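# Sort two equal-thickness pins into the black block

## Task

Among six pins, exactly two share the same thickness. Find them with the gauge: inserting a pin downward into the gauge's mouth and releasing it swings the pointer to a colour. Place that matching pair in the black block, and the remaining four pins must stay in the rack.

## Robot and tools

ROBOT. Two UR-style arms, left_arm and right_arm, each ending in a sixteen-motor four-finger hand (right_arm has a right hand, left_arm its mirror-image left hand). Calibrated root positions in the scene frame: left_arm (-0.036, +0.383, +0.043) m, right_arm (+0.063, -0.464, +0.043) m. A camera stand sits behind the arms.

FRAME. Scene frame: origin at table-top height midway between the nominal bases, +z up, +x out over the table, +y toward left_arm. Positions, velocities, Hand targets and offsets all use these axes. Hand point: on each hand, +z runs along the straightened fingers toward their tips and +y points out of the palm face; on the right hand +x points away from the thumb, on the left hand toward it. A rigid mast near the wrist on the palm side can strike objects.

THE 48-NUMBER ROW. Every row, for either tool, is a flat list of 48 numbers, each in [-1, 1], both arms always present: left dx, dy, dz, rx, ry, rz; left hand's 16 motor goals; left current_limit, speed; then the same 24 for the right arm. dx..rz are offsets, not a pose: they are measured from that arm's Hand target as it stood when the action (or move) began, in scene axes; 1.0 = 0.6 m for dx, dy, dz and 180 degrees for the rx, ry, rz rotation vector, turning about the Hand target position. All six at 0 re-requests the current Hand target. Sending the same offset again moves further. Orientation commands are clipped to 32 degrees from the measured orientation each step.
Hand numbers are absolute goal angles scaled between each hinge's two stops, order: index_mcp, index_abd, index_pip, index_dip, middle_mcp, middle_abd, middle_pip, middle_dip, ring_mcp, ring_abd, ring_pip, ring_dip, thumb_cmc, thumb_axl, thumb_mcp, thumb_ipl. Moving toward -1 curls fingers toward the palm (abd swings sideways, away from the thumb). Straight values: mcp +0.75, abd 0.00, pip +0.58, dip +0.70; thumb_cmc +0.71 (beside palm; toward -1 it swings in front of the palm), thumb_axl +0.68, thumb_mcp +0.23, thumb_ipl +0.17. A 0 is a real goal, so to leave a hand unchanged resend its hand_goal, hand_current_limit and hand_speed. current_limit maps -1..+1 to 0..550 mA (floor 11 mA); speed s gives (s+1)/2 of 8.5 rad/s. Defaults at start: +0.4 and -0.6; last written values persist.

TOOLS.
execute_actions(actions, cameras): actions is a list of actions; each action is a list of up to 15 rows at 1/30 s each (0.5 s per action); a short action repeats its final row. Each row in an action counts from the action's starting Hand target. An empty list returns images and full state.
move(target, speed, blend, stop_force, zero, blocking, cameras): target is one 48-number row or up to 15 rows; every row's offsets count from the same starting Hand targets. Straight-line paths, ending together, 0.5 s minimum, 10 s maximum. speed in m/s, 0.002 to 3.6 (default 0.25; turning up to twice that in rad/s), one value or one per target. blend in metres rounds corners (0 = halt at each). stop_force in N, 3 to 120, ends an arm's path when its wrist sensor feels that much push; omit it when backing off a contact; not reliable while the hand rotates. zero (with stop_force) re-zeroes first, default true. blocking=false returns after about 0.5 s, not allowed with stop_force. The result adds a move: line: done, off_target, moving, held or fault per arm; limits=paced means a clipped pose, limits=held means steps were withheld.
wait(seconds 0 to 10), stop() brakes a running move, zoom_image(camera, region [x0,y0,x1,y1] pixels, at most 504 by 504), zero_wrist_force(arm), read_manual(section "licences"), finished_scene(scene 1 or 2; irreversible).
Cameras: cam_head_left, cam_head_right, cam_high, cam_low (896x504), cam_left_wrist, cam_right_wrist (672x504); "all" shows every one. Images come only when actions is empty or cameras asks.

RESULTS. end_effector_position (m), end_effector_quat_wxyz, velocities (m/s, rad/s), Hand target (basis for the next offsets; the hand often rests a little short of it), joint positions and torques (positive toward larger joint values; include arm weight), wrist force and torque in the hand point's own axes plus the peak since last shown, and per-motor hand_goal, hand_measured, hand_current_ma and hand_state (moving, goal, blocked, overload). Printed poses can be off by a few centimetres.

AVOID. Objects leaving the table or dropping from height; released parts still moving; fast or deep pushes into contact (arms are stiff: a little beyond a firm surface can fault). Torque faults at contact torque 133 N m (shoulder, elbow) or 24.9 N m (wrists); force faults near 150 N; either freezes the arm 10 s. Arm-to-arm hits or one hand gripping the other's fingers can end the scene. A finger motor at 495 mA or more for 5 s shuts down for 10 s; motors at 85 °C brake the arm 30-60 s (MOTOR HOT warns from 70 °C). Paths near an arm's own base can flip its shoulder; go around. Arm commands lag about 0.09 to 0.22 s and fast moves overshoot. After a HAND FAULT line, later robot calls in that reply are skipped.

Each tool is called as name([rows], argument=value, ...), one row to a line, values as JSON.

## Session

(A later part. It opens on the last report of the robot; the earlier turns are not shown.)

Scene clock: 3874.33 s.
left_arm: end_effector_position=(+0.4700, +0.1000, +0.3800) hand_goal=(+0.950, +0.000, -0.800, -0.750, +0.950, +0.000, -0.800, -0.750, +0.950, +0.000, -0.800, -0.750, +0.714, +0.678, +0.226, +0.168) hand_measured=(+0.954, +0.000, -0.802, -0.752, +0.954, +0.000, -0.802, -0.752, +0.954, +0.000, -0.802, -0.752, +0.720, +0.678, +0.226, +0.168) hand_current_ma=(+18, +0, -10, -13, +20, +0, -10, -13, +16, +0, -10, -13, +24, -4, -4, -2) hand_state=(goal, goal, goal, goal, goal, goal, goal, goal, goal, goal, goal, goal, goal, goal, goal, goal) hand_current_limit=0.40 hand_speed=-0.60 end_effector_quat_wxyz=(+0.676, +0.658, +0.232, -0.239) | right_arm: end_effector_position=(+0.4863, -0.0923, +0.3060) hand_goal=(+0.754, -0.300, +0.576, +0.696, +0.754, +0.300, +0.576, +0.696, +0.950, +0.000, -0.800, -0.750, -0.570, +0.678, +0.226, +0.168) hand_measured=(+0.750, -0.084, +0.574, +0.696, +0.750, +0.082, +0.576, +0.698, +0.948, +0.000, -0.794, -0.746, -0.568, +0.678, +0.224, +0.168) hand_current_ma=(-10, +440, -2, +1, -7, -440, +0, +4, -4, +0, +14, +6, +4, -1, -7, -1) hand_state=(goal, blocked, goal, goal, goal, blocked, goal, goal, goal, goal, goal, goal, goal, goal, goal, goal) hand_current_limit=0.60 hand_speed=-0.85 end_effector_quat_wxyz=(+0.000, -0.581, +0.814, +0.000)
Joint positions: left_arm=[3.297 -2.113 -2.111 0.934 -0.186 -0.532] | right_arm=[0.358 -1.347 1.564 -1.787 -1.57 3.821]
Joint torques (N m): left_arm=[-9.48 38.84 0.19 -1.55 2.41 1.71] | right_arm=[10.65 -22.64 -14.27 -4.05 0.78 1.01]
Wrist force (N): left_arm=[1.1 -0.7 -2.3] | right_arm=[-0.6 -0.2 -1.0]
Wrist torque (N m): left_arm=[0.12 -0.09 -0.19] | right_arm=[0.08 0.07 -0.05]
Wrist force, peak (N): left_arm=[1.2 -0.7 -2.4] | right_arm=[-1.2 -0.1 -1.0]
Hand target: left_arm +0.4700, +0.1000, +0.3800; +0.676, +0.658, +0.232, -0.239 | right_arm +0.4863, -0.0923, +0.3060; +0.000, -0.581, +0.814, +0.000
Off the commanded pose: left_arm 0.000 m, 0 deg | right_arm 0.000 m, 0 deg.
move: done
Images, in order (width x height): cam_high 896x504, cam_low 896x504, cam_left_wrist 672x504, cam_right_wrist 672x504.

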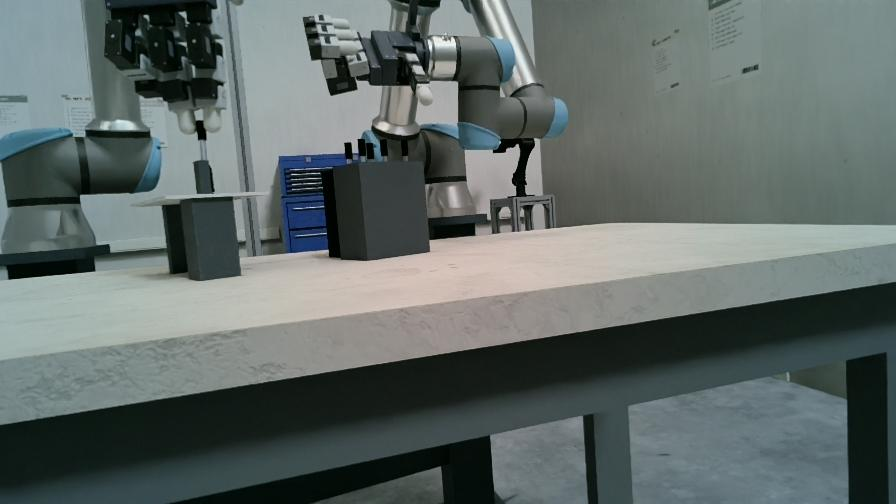

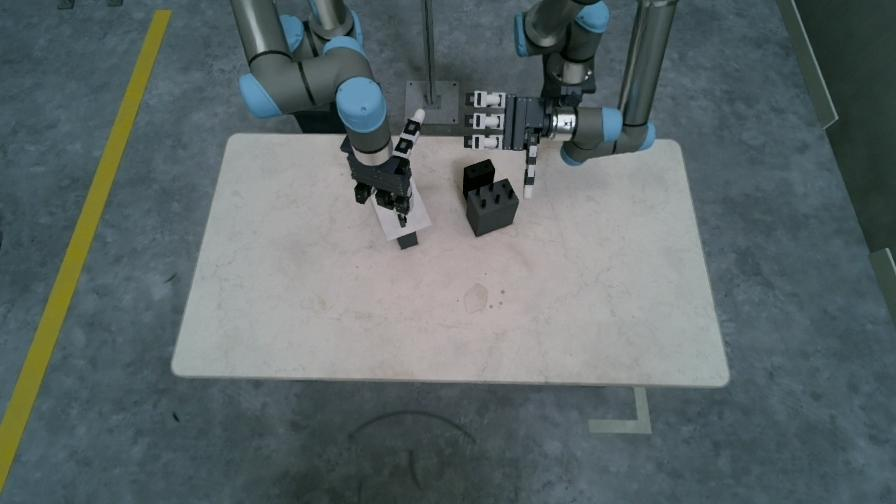

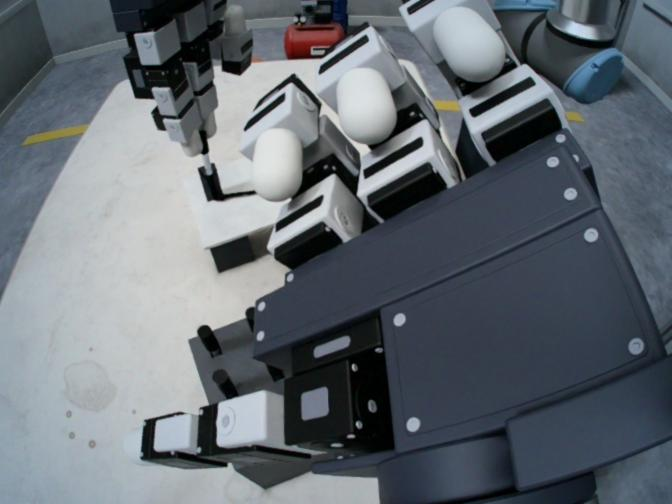

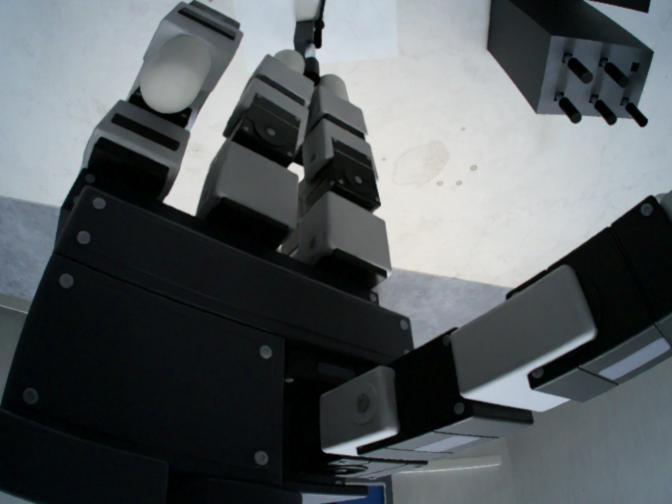

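move(target=[0,0,0,0,0,0, 0.95,0,-0.8,-0.75, 0.95,0,-0.8,-0.75, 0.95,0,-0.8,-0.75, 0.714,0.678,0.226,0.168, 0.4,-0.6, 0,0,-0.01,0,0,0, 0.754,-0.3,0.576,0.696, 0.754,0.3,0.576,0.696, 0.95,0,-0.8,-0.75, -0.571,0.678,0.226,0.168, 0.6,-0.85], speed=0.008, stop_force=4, cameras=["cam_high","cam_low","cam_left_wrist","cam_right_wrist"])

zoom_image(camera="cam_left_wrist", region=[190, 125, 240, 205])

zoom_image(camera="cam_right_wrist", region=[285, 0, 335, 60])

zoom_image(camera="cam_high", region=[170, 110, 240, 200])

Scene clock: 3883.37 s.
left_arm: end_effector_position=(+0.4700, +0.1000, +0.3800) hand_goal=(+0.950, +0.000, -0.800, -0.750, +0.950, +0.000, -0.800, -0.750, +0.950, +0.000, -0.800, -0.750, +0.714, +0.678, +0.226, +0.168) hand_measured=(+0.954, +0.000, -0.802, -0.752, +0.954, +0.000, -0.802, -0.752, +0.954, +0.000, -0.802, -0.752, +0.720, +0.678, +0.226, +0.168) hand_current_ma=(+18, +0, -10, -13, +20, +0, -10, -13, +16, +0, -10, -13, +24, -4, -4, -2) hand_state=(goal, goal, goal, goal, goal, goal, goal, goal, goal, goal, goal, goal, goal, goal, goal, goal) hand_current_limit=0.40 hand_speed=-0.60 end_effector_quat_wxyz=(+0.676, +0.658, +0.232, -0.239) | right_arm: end_effector_position=(+0.4863, -0.0923, +0.3015) hand_goal=(+0.754, -0.300, +0.576, +0.696, +0.754, +0.300, +0.576, +0.696, +0.950, +0.000, -0.800, -0.750, -0.570, +0.678, +0.226, +0.168) hand_measured=(+0.750, -0.086, +0.574, +0.696, +0.752, +0.082, +0.576, +0.698, +0.948, +0.000, -0.794, -0.746, -0.568, +0.678, +0.224, +0.168) hand_current_ma=(-10, +440, -2, +0, -6, -440, +0, +2, -4, +0, +14, +6, +4, -1, -7, -1) hand_state=(goal, blocked, goal, goal, goal, blocked, goal, goal, goal, goal, goal, goal, goal, goal, goal, goal) hand_current_limit=0.60 hand_speed=-0.85 end_effector_quat_wxyz=(+0.000, -0.581, +0.814, +0.000)
Joint positions: left_arm=[3.297 -2.113 -2.111 0.934 -0.186 -0.532] | right_arm=[0.358 -1.345 1.572 -1.798 -1.57 3.821]
Joint torques (N m): left_arm=[-9.6 38.56 -0.55 -1.48 2.44 1.7] | right_arm=[7.9 -39.84 -26.34 -1.17 1.44 0.92]
Wrist force (N): left_arm=[1.1 -0.7 -1.9] | right_arm=[-0.7 0.1 -0.9]
Wrist torque (N m): left_arm=[0.08 -0.07 -0.19] | right_arm=[0.11 0.07 -0.04]
Wrist force, peak (N): left_arm=[1.3 -0.6 -2.3] | right_arm=[-1.0 0.2 -5.1]
Hand target: left_arm +0.4700, +0.1000, +0.3800; +0.676, +0.658, +0.232, -0.239 | right_arm +0.4863, -0.0923, +0.3015; +0.000, -0.581, +0.814, +0.000 (not the last commanded pose)
Off the commanded pose: left_arm 0.000 m, 0 deg | right_arm 0.002 m, 0 deg.
move: contact (right_arm)
Images, in order (width x height): cam_high 896x504, cam_low 896x504, cam_left_wrist 672x504, cam_right_wrist 672x504.

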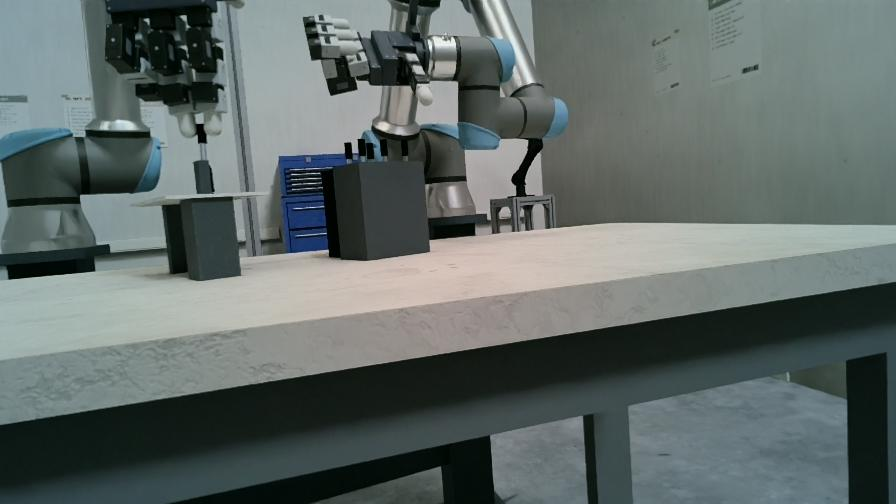

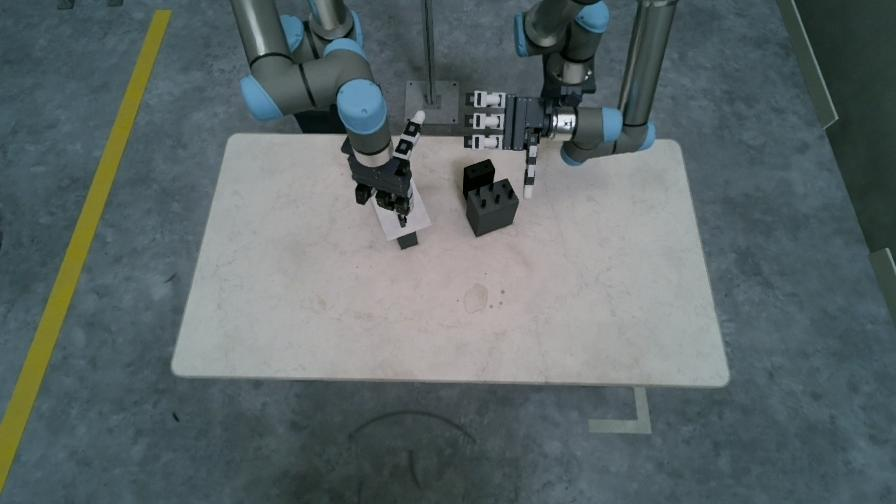

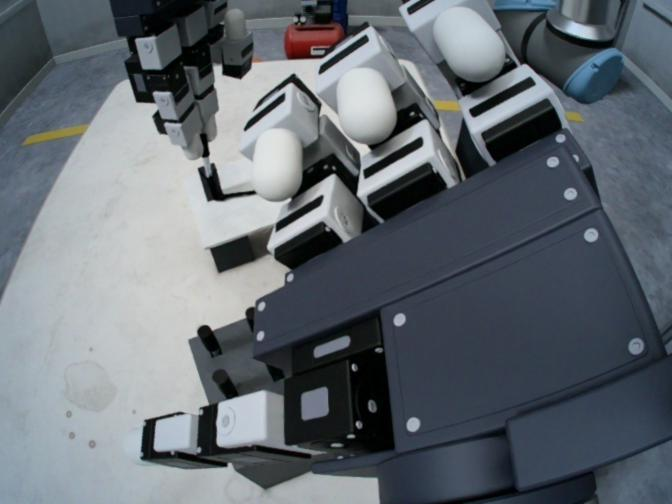

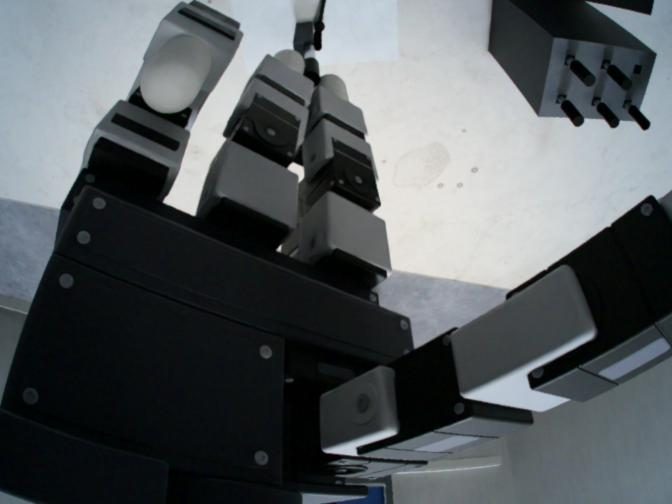

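Scaled by 6.300 from the camera's 672x504 image, which has a finer 960x720 frame.

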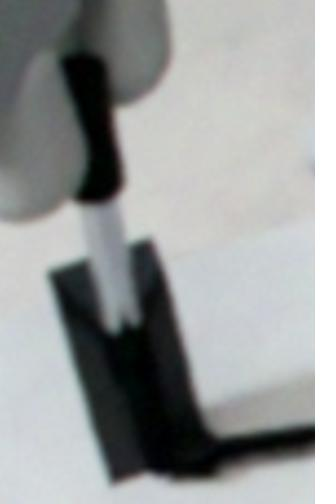

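Scaled by 8.400 from the camera's 672x504 image, which has a finer 960x720 frame.

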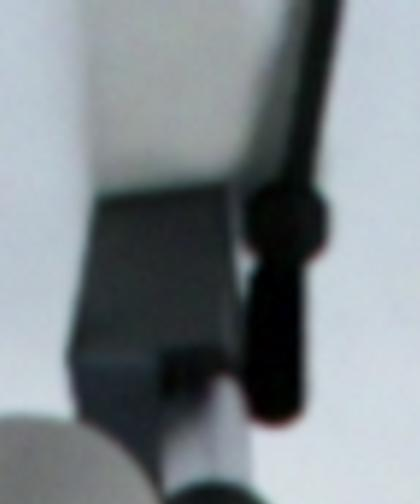

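Scaled by 5.600.

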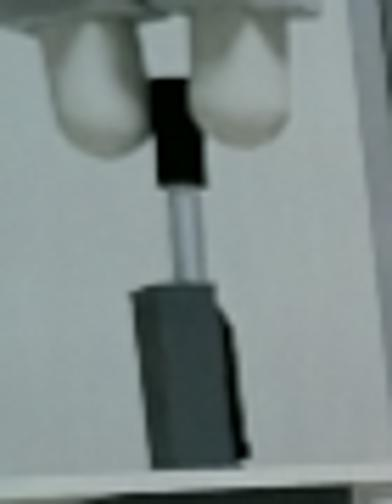

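zoom_image(camera="cam_left_wrist", region=[200, 160, 225, 205])

move(target=[0,0,0,0,0,0, 0.95,0,-0.8,-0.75, 0.95,0,-0.8,-0.75, 0.95,0,-0.8,-0.75, 0.714,0.678,0.226,0.168, 0.4,-0.6, 0,0,-0.01,0,0,0, 0.754,-0.3,0.576,0.696, 0.754,0.3,0.576,0.696, 0.95,0,-0.8,-0.75, -0.571,0.678,0.226,0.168, 0.75,-0.85], speed=0.006, stop_force=8, cameras=["cam_high","cam_left_wrist"])

zoom_image(camera="cam_left_wrist", region=[190, 125, 240, 205])

zoom_image(camera="cam_high", region=[170, 110, 240, 200])

Scaled by 11.200 from the camera's 672x504 image, which has a finer 960x720 frame.

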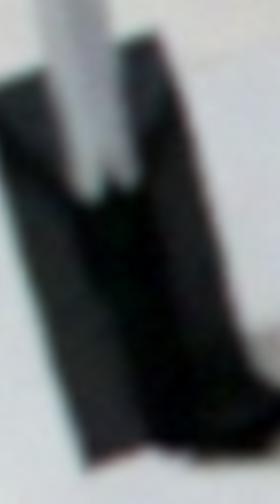

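Scene clock: 3902.30 s.
left_arm: end_effector_position=(+0.4700, +0.1000, +0.3800) hand_goal=(+0.950, +0.000, -0.800, -0.750, +0.950, +0.000, -0.800, -0.750, +0.950, +0.000, -0.800, -0.750, +0.714, +0.678, +0.226, +0.168) hand_measured=(+0.954, +0.000, -0.802, -0.752, +0.954, +0.000, -0.802, -0.752, +0.954, +0.000, -0.802, -0.752, +0.720, +0.678, +0.226, +0.168) hand_current_ma=(+18, +0, -10, -13, +20, +0, -10, -13, +16, +0, -10, -13, +24, -4, -4, -2) hand_state=(goal, goal, goal, goal, goal, goal, goal, goal, goal, goal, goal, goal, goal, goal, goal, goal) hand_current_limit=0.40 hand_speed=-0.60 end_effector_quat_wxyz=(+0.676, +0.658, +0.232, -0.239) | right_arm: end_effector_position=(+0.4863, -0.0923, +0.2955) hand_goal=(+0.754, -0.300, +0.576, +0.696, +0.754, +0.300, +0.576, +0.696, +0.950, +0.000, -0.800, -0.750, -0.570, +0.678, +0.226, +0.168) hand_measured=(+0.746, -0.094, +0.572, +0.694, +0.748, +0.084, +0.574, +0.696, +0.948, +0.000, -0.794, -0.746, -0.568, +0.678, +0.224, +0.168) hand_current_ma=(-18, +481, -7, -2, -14, -481, -5, -1, -4, +0, +14, +6, +4, -1, -7, -1) hand_state=(goal, blocked, goal, goal, goal, blocked, goal, goal, goal, goal, goal, goal, goal, goal, goal, goal) hand_current_limit=0.75 hand_speed=-0.85 end_effector_quat_wxyz=(+0.000, -0.581, +0.814, +0.000)
Joint positions: left_arm=[3.297 -2.113 -2.111 0.934 -0.186 -0.532] | right_arm=[0.358 -1.341 1.584 -1.813 -1.57 3.821]
Joint torques (N m): left_arm=[-8.5 38.13 0.93 -1.38 2.22 1.83] | right_arm=[7.66 -19.89 -11.8 -3.62 1.04 1.01]
Wrist force (N): left_arm=[1.3 -0.6 -1.8] | right_arm=[-0.8 0.7 -6.0]
Wrist torque (N m): left_arm=[0.09 -0.10 -0.17] | right_arm=[0.42 0.10 -0.06]
Wrist force, peak (N): left_arm=[1.5 -0.9 -2.2] | right_arm=[-0.8 0.1 -6.4]
Hand target: left_arm +0.4700, +0.1000, +0.3800; +0.676, +0.658, +0.232, -0.239 | right_arm +0.4863, -0.0923, +0.2955; +0.000, -0.581, +0.814, +0.000
Off the commanded pose: left_arm 0.000 m, 0 deg | right_arm 0.000 m, 0 deg.
move: done
Images, in order (width x height): cam_high 896x504, cam_left_wrist 672x504.

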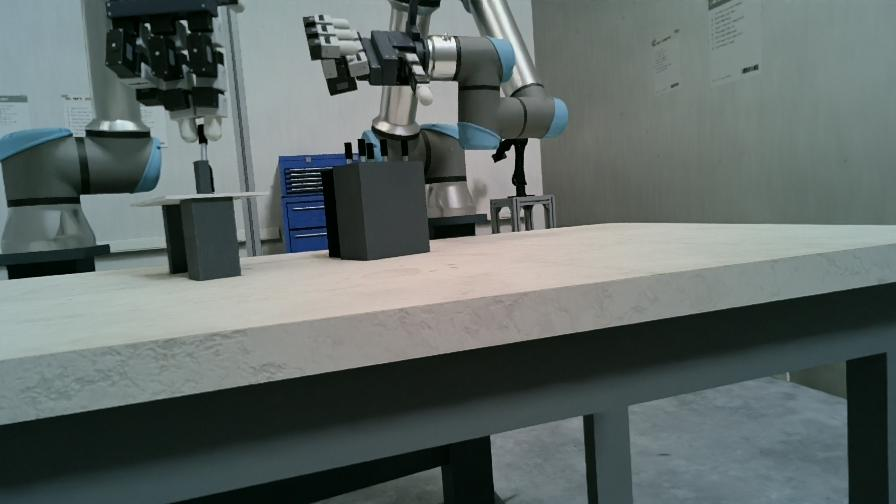

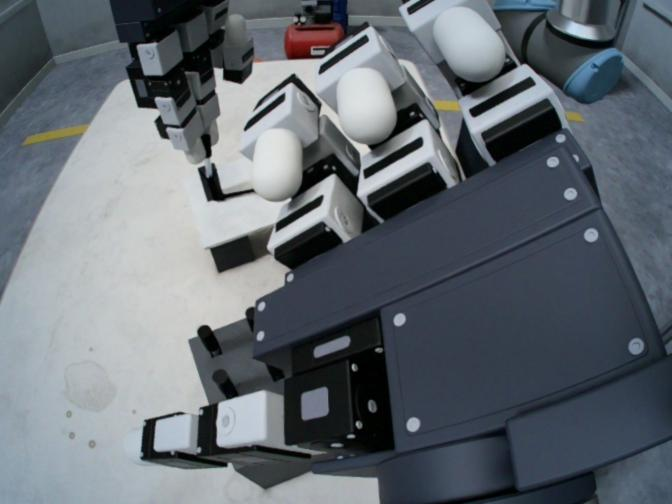

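Scaled by 6.300 from the camera's 672x504 image, which has a finer 960x720 frame.

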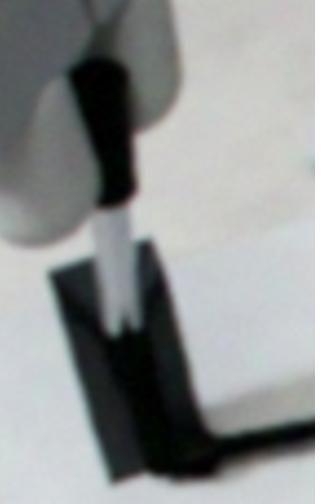

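Scaled by 5.600.

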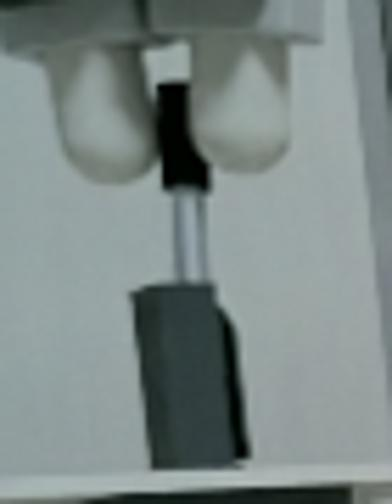

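move(target=[0,0,0,0,0,0, 0.95,0,-0.8,-0.75, 0.95,0,-0.8,-0.75, 0.95,0,-0.8,-0.75, 0.714,0.678,0.226,0.168, 0.4,-0.6, 0,0,-0.0133,0,0,0, 0.754,-0.3,0.576,0.696, 0.754,0.3,0.576,0.696, 0.95,0,-0.8,-0.75, -0.571,0.678,0.226,0.168, 0.75,-0.85], speed=0.006, stop_force=10, zero=false, cameras=["cam_high","cam_left_wrist"])

zoom_image(camera="cam_left_wrist", region=[190, 125, 240, 205])

zoom_image(camera="cam_high", region=[170, 110, 240, 200])

Scene clock: 3978.07 s.
left_arm: end_effector_position=(+0.4700, +0.1000, +0.3800) hand_goal=(+0.950, +0.000, -0.800, -0.750, +0.950, +0.000, -0.800, -0.750, +0.950, +0.000, -0.800, -0.750, +0.714, +0.678, +0.226, +0.168) hand_measured=(+0.954, +0.000, -0.802, -0.752, +0.954, +0.000, -0.802, -0.752, +0.954, +0.000, -0.802, -0.752, +0.720, +0.678, +0.226, +0.168) hand_current_ma=(+18, +0, -10, -13, +20, +0, -10, -13, +16, +0, -10, -13, +24, -4, -4, -2) hand_state=(goal, goal, goal, goal, goal, goal, goal, goal, goal, goal, goal, goal, goal, goal, goal, goal) hand_current_limit=0.40 hand_speed=-0.60 end_effector_quat_wxyz=(+0.676, +0.658, +0.232, -0.239) | right_arm: end_effector_position=(+0.4863, -0.0923, +0.2876) hand_goal=(+0.754, -0.300, +0.576, +0.696, +0.754, +0.300, +0.576, +0.696, +0.950, +0.000, -0.800, -0.750, -0.570, +0.678, +0.226, +0.168) hand_measured=(+0.748, -0.118, +0.572, +0.694, +0.750, +0.084, +0.574, +0.696, +0.948, +0.000, -0.794, -0.746, -0.568, +0.678, +0.224, +0.168) hand_current_ma=(-14, +481, -7, -2, -9, -481, -5, -2, -4, +0, +14, +6, +4, -1, -7, -1) hand_state=(goal, blocked, goal, goal, goal, blocked, goal, goal, goal, goal, goal, goal, goal, goal, goal, goal) hand_current_limit=0.75 hand_speed=-0.85 end_effector_quat_wxyz=(+0.000, -0.581, +0.814, +0.000)
Joint positions: left_arm=[3.297 -2.113 -2.111 0.934 -0.186 -0.532] | right_arm=[0.358 -1.337 1.599 -1.833 -1.57 3.821]
Joint torques (N m): left_arm=[-7.99 38.32 0.67 -1.38 2.24 1.72] | right_arm=[9.28 -22.1 -14.19 -3.74 0.65 0.92]
Wrist force (N): left_arm=[1.1 -0.5 -2.0] | right_arm=[-0.8 -0.2 -0.9]
Wrist torque (N m): left_arm=[0.12 -0.09 -0.19] | right_arm=[0.06 0.09 -0.06]
Wrist force, peak (N): left_arm=[1.2 -0.9 -2.2] | right_arm=[-0.7 0.5 -6.3]
Hand target: left_arm +0.4700, +0.1000, +0.3800; +0.676, +0.658, +0.232, -0.239 | right_arm +0.4863, -0.0923, +0.2876; +0.000, -0.581, +0.814, +0.000
Off the commanded pose: left_arm 0.000 m, 0 deg | right_arm 0.000 m, 0 deg.
move: done
Images, in order (width x height): cam_high 896x504, cam_left_wrist 672x504.

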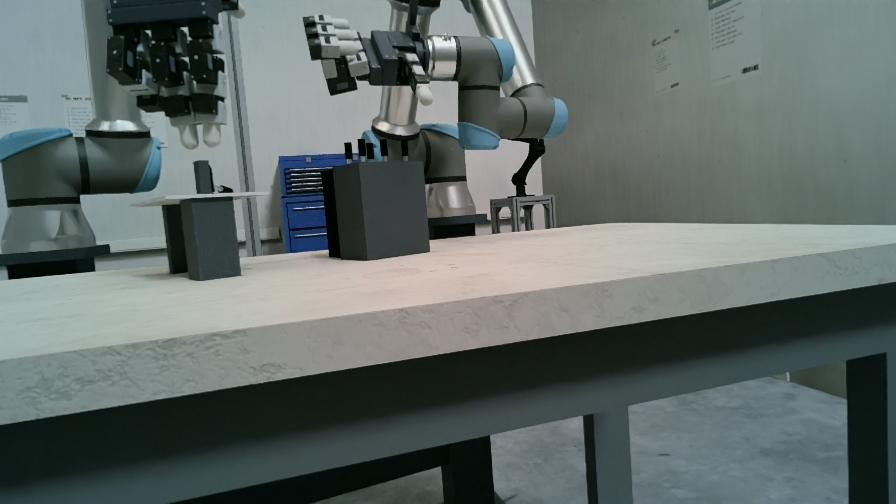

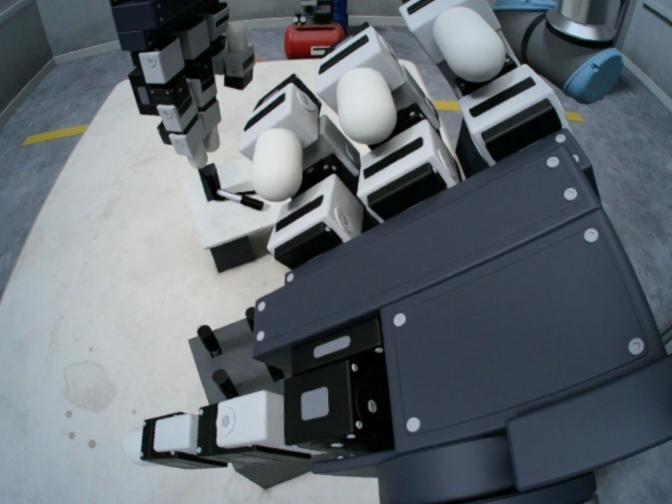

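Scaled by 6.300 from the camera's 672x504 image, which has a finer 960x720 frame.

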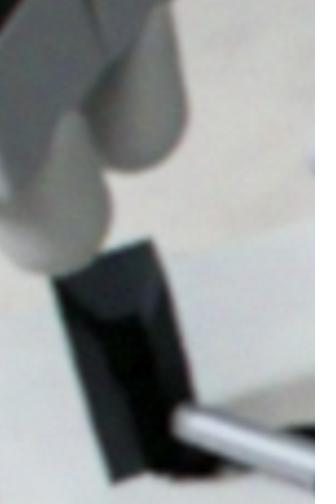

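Scaled by 5.600.

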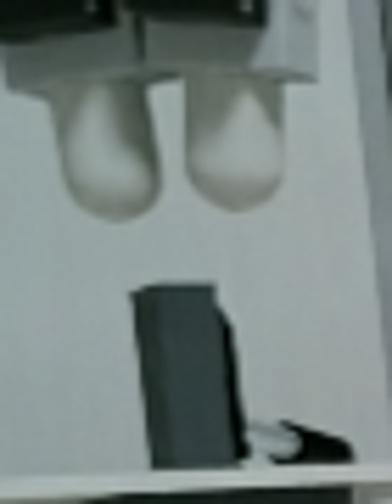

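execute_actions(actions=[])

zoom_image(camera="cam_head_left", region=[420, 150, 520, 260])

zoom_image(camera="cam_head_right", region=[430, 150, 530, 260])

zoom_image(camera="cam_left_wrist", region=[180, 150, 280, 225])

zoom_image(camera="cam_low", region=[360, 160, 440, 250])

Scene clock: 3988.10 s.
left_arm: end_effector_position=(+0.4700, +0.1000, +0.3800) hand_goal=(+0.950, +0.000, -0.800, -0.750, +0.950, +0.000, -0.800, -0.750, +0.950, +0.000, -0.800, -0.750, +0.714, +0.678, +0.226, +0.168) hand_measured=(+0.954, +0.000, -0.802, -0.752, +0.954, +0.000, -0.802, -0.752, +0.954, +0.000, -0.802, -0.752, +0.720, +0.678, +0.226, +0.168) hand_current_ma=(+18, +0, -10, -13, +20, +0, -10, -13, +16, +0, -10, -13, +24, -4, -4, -2) hand_state=(goal, goal, goal, goal, goal, goal, goal, goal, goal, goal, goal, goal, goal, goal, goal, goal) hand_current_limit=0.40 hand_speed=-0.60 end_effector_quat_wxyz=(+0.676, +0.658, +0.232, -0.239) | right_arm: end_effector_position=(+0.4863, -0.0923, +0.2876) hand_goal=(+0.754, -0.300, +0.576, +0.696, +0.754, +0.300, +0.576, +0.696, +0.950, +0.000, -0.800, -0.750, -0.570, +0.678, +0.226, +0.168) hand_measured=(+0.748, -0.118, +0.572, +0.694, +0.750, +0.084, +0.574, +0.696, +0.948, +0.000, -0.794, -0.746, -0.568, +0.678, +0.224, +0.168) hand_current_ma=(-14, +481, -7, -2, -9, -481, -5, -2, -4, +0, +14, +6, +4, -1, -7, -1) hand_state=(goal, blocked, goal, goal, goal, blocked, goal, goal, goal, goal, goal, goal, goal, goal, goal, goal) hand_current_limit=0.75 hand_speed=-0.85 end_effector_quat_wxyz=(+0.000, -0.581, +0.814, +0.000)
Joint positions: left_arm=[3.297 -2.113 -2.111 0.934 -0.186 -0.532] | right_arm=[0.358 -1.337 1.599 -1.833 -1.57 3.821]
Joint velocities: within noise
Joint torques (N m): left_arm=[-7.99 38.42 0.17 -1.5 2.27 1.67] | right_arm=[8.5 -22.42 -14.76 -3.97 0.61 0.9]
Motor temperatures (°C): left_arm=[28 30 26 30 33 31] | right_arm=[27 28 31 36 38 35]
Wrist force (N): left_arm=[1.1 -0.8 -1.9] | right_arm=[-0.5 -0.3 -1.0]
Wrist torque (N m): left_arm=[0.07 -0.08 -0.19] | right_arm=[0.06 0.06 -0.04]
Wrist force, peak (N): left_arm=[1.4 -0.8 -2.1] | right_arm=[-0.7 0.0 -1.3]
Hand target: left_arm +0.4700, +0.1000, +0.3800; +0.676, +0.658, +0.232, -0.239 | right_arm +0.4863, -0.0923, +0.2876; +0.000, -0.581, +0.814, +0.000
Off the commanded pose: left_arm 0.000 m, 0 deg | right_arm 0.000 m, 0 deg.

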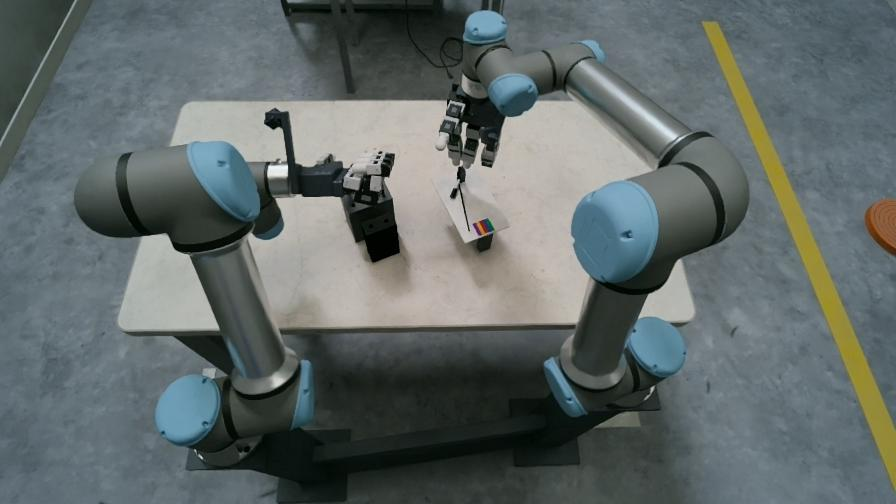

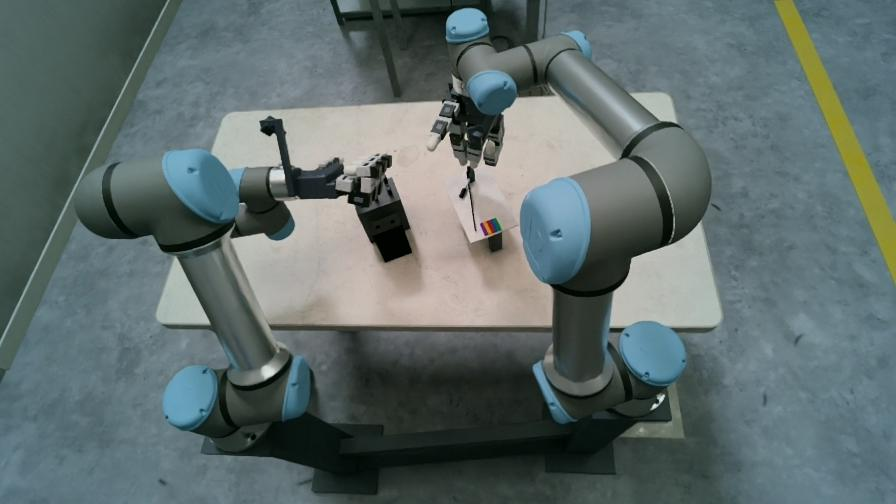

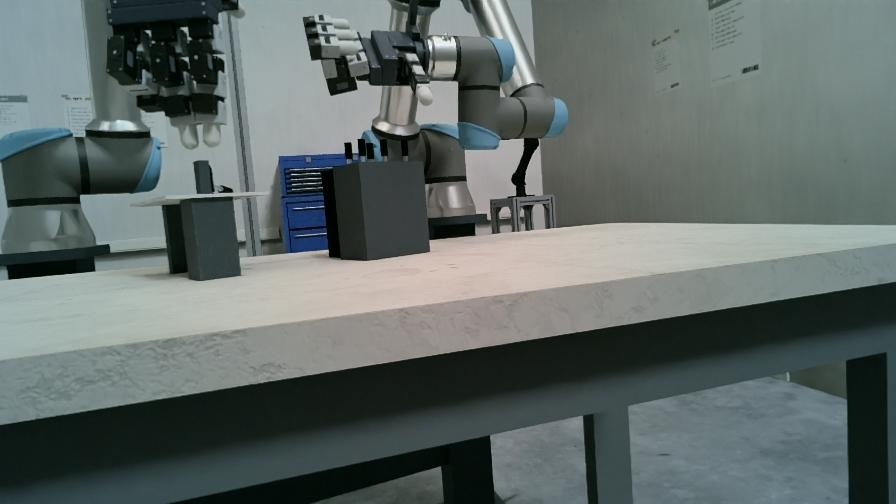

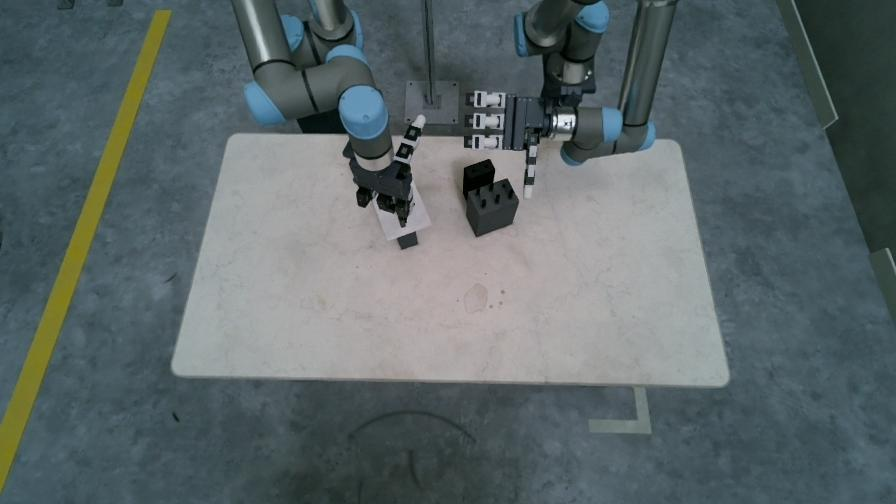

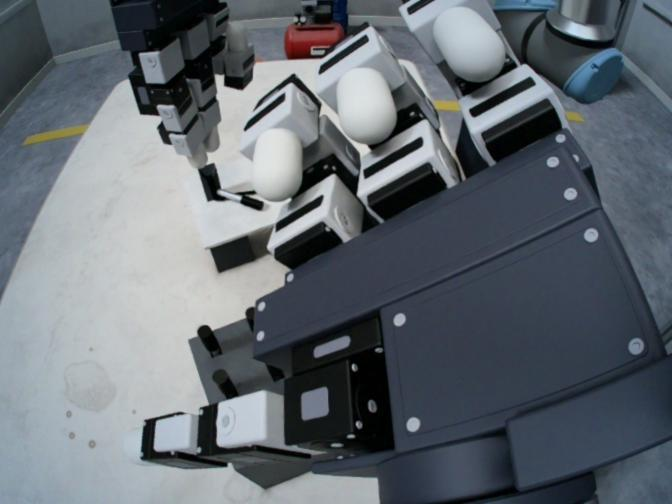

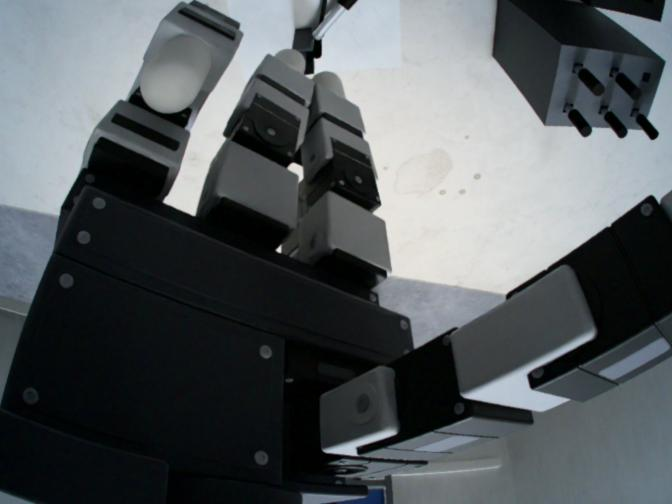

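Scaled by 4.582.

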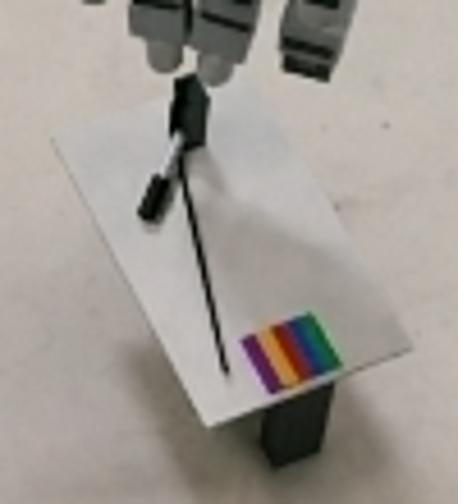

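Scaled by 4.582.

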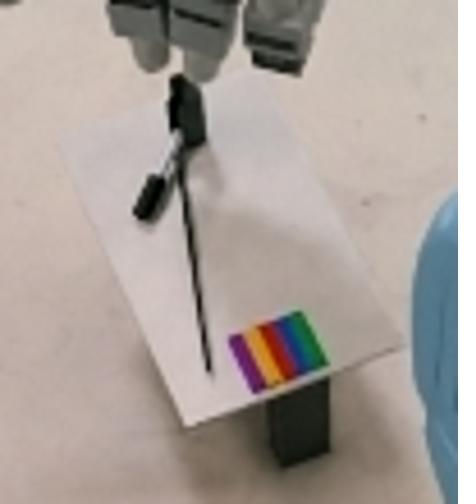

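Scaled by 5.040 from the camera's 672x504 image, which has a finer 960x720 frame.

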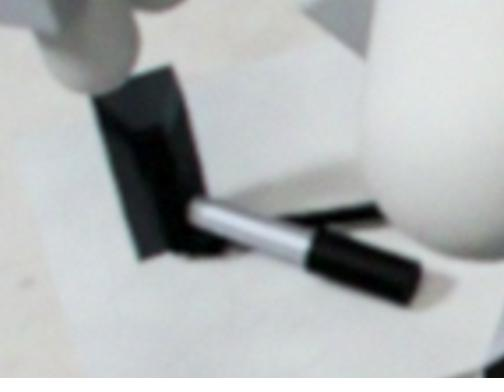

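Scaled by 5.600.

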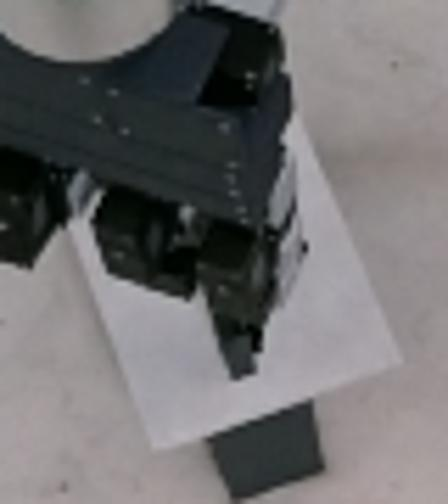

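move([
  [0,0,0,0,0,0, 0.95,0,-0.8,-0.75, 0.95,0,-0.8,-0.75, 0.95,0,-0.8,-0.75, 0.714,0.678,0.226,0.168, 0.4,-0.6, 0,0,0.2,0,0,0, 0.754,0,0.576,0.696, 0.754,0,0.576,0.696, 0.95,0,-0.8,-0.75, -0.571,0.678,0.226,0.168, 0.4,-0.85],
  [0,0,0,0,0,0, 0.95,0,-0.8,-0.75, 0.95,0,-0.8,-0.75, 0.95,0,-0.8,-0.75, 0.714,0.678,0.226,0.168, 0.4,-0.6, -0.15,-0.25,0.22,0,0,0, 0.754,0,0.576,0.696, 0.754,0,0.576,0.696, 0.95,0,-0.8,-0.75, -0.571,0.678,0.226,0.168, 0.4,-0.85],
  [0.1333,-0.2167,-0.0667,0,0,0, 0.95,0,-0.8,-0.75, 0.95,0,-0.8,-0.75, 0.95,0,-0.8,-0.75, 0.714,0.678,0.226,0.168, 0.4,-0.6, -0.15,-0.25,0.22,0,0,0, 0.754,0,0.576,0.696, 0.754,0,0.576,0.696, 0.95,0,-0.8,-0.75, -0.571,0.678,0.226,0.168, 0.4,-0.85],
], speed=0.2, blend=[0.03,0.02,0], cameras=["cam_left_wrist","cam_low","cam_right_wrist"])

zoom_image(camera="cam_left_wrist", region=[250, 170, 370, 270])

Scene clock: 4036.40 s.
left_arm: end_effector_position=(+0.5493, -0.0287, +0.3398) hand_goal=(+0.950, +0.000, -0.800, -0.750, +0.950, +0.000, -0.800, -0.750, +0.950, +0.000, -0.800, -0.750, +0.714, +0.678, +0.226, +0.168) hand_measured=(+0.954, +0.000, -0.802, -0.752, +0.954, +0.000, -0.802, -0.752, +0.954, +0.000, -0.802, -0.752, +0.720, +0.678, +0.226, +0.168) hand_current_ma=(+21, +0, -9, -13, +22, +0, -10, -13, +18, +0, -10, -13, +28, -4, -3, -2) hand_state=(goal, goal, goal, goal, goal, goal, goal, goal, goal, goal, goal, goal, goal, goal, goal, goal) hand_current_limit=0.40 hand_speed=-0.60 end_effector_quat_wxyz=(+0.662, +0.671, +0.233, -0.237) | right_arm: end_effector_position=(+0.3963, -0.2423, +0.4196) hand_goal=(+0.754, +0.000, +0.576, +0.696, +0.754, +0.000, +0.576, +0.696, +0.950, +0.000, -0.800, -0.750, -0.570, +0.678, +0.226, +0.168) hand_measured=(+0.750, -0.002, +0.574, +0.694, +0.750, +0.002, +0.574, +0.696, +0.948, +0.000, -0.794, -0.746, -0.568, +0.678, +0.224, +0.168) hand_current_ma=(-10, -4, -6, -2, -9, +5, -5, -2, -4, +0, +14, +6, +4, -1, -8, -1) hand_state=(goal, goal, goal, goal, goal, goal, goal, goal, goal, goal, goal, goal, goal, goal, goal, goal) hand_current_limit=0.40 hand_speed=-0.85 end_effector_quat_wxyz=(+0.000, -0.581, +0.814, +0.000)
Joint positions: left_arm=[3.023 -2.334 -1.769 0.834 0.083 -0.552] | right_arm=[0.103 -1.736 1.674 -1.508 -1.571 3.566]
Joint torques (N m): left_arm=[-0.59 44.89 13.72 1.02 -0.01 -0.5] | right_arm=[-10.22 -22.17 -14.92 -1.25 2.49 -1.34]
Wrist force (N): left_arm=[1.0 -0.5 -1.8] | right_arm=[-0.1 0.2 -0.7]
Wrist torque (N m): left_arm=[0.11 -0.06 -0.20] | right_arm=[0.12 -0.01 0.03]
Wrist force, peak (N): left_arm=[1.5 -0.8 -2.3] | right_arm=[-1.3 -0.5 -1.7]
Hand target: left_arm +0.5493, -0.0287, +0.3398; +0.662, +0.671, +0.233, -0.237 (not the last commanded pose) | right_arm +0.3963, -0.2423, +0.4196; +0.000, -0.581, +0.814, +0.000
Off the commanded pose: left_arm 0.002 m, 2 deg | right_arm 0.000 m, 0 deg.
FORCE FAULT: contact force on the left arm reached its limit, and that arm stopped. The contact can be on any part of that arm, not only on its tool. That arm's remaining commands of this call were not run. That arm is still stopped at the end of this call. That arm stays stopped for about 10 more seconds. Until then a move that you send moves the other arm only, and its call returns only when the move has ended. Once the stop has ended, the next robot result says so. If the stop ends while you think or write, that arm runs what you send next, counted from a new Hand target: where the arm stands when the stop ends. While its stop runs, that arm, its gripper or tool too, takes no new command. Until it ends, the stop uses up actions while you think or wait. An arm that is not stopped still takes commands.
move: fault (left_arm)
Images, in order (width x height): cam_low 896x504, cam_left_wrist 672x504, cam_right_wrist 672x504.

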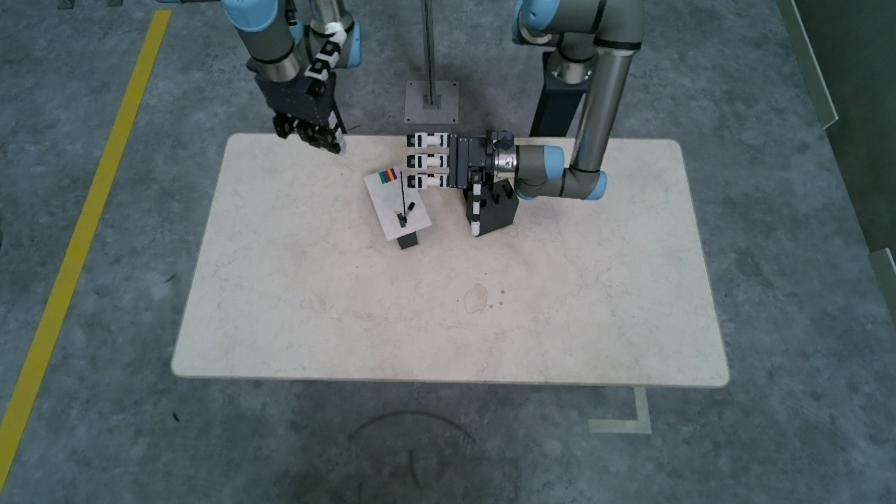

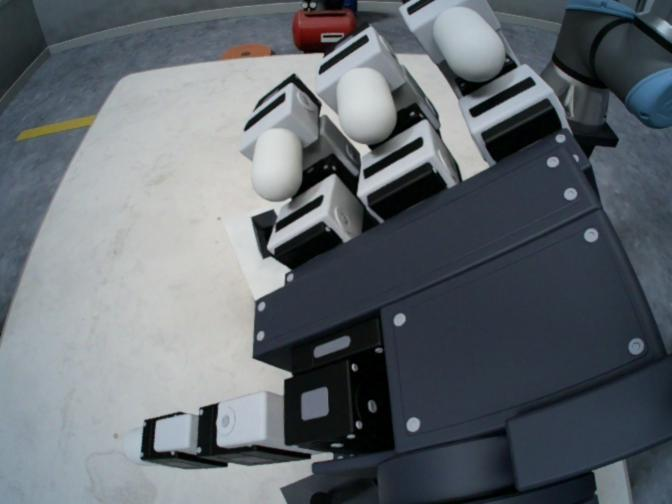

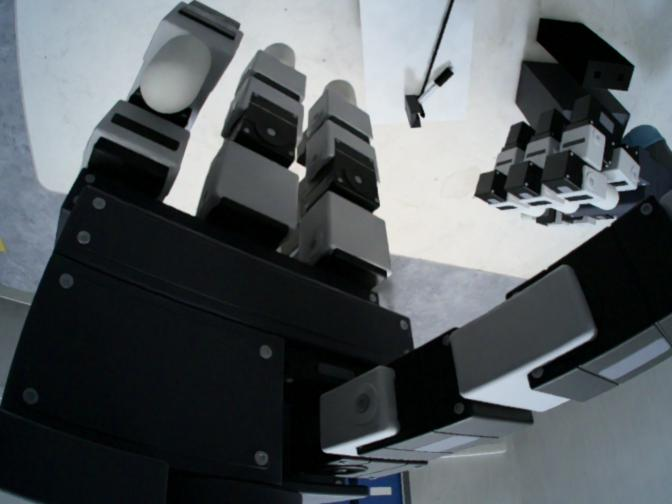

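Scaled by 4.200 from the camera's 672x504 image, which has a finer 960x720 frame.

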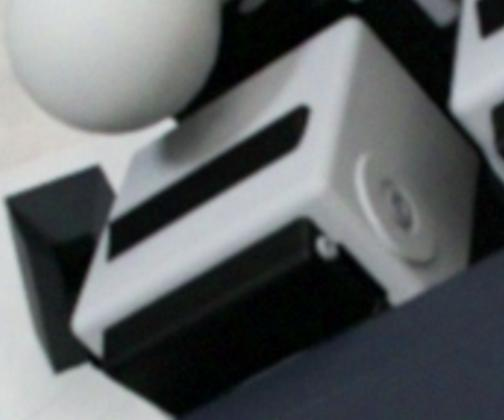

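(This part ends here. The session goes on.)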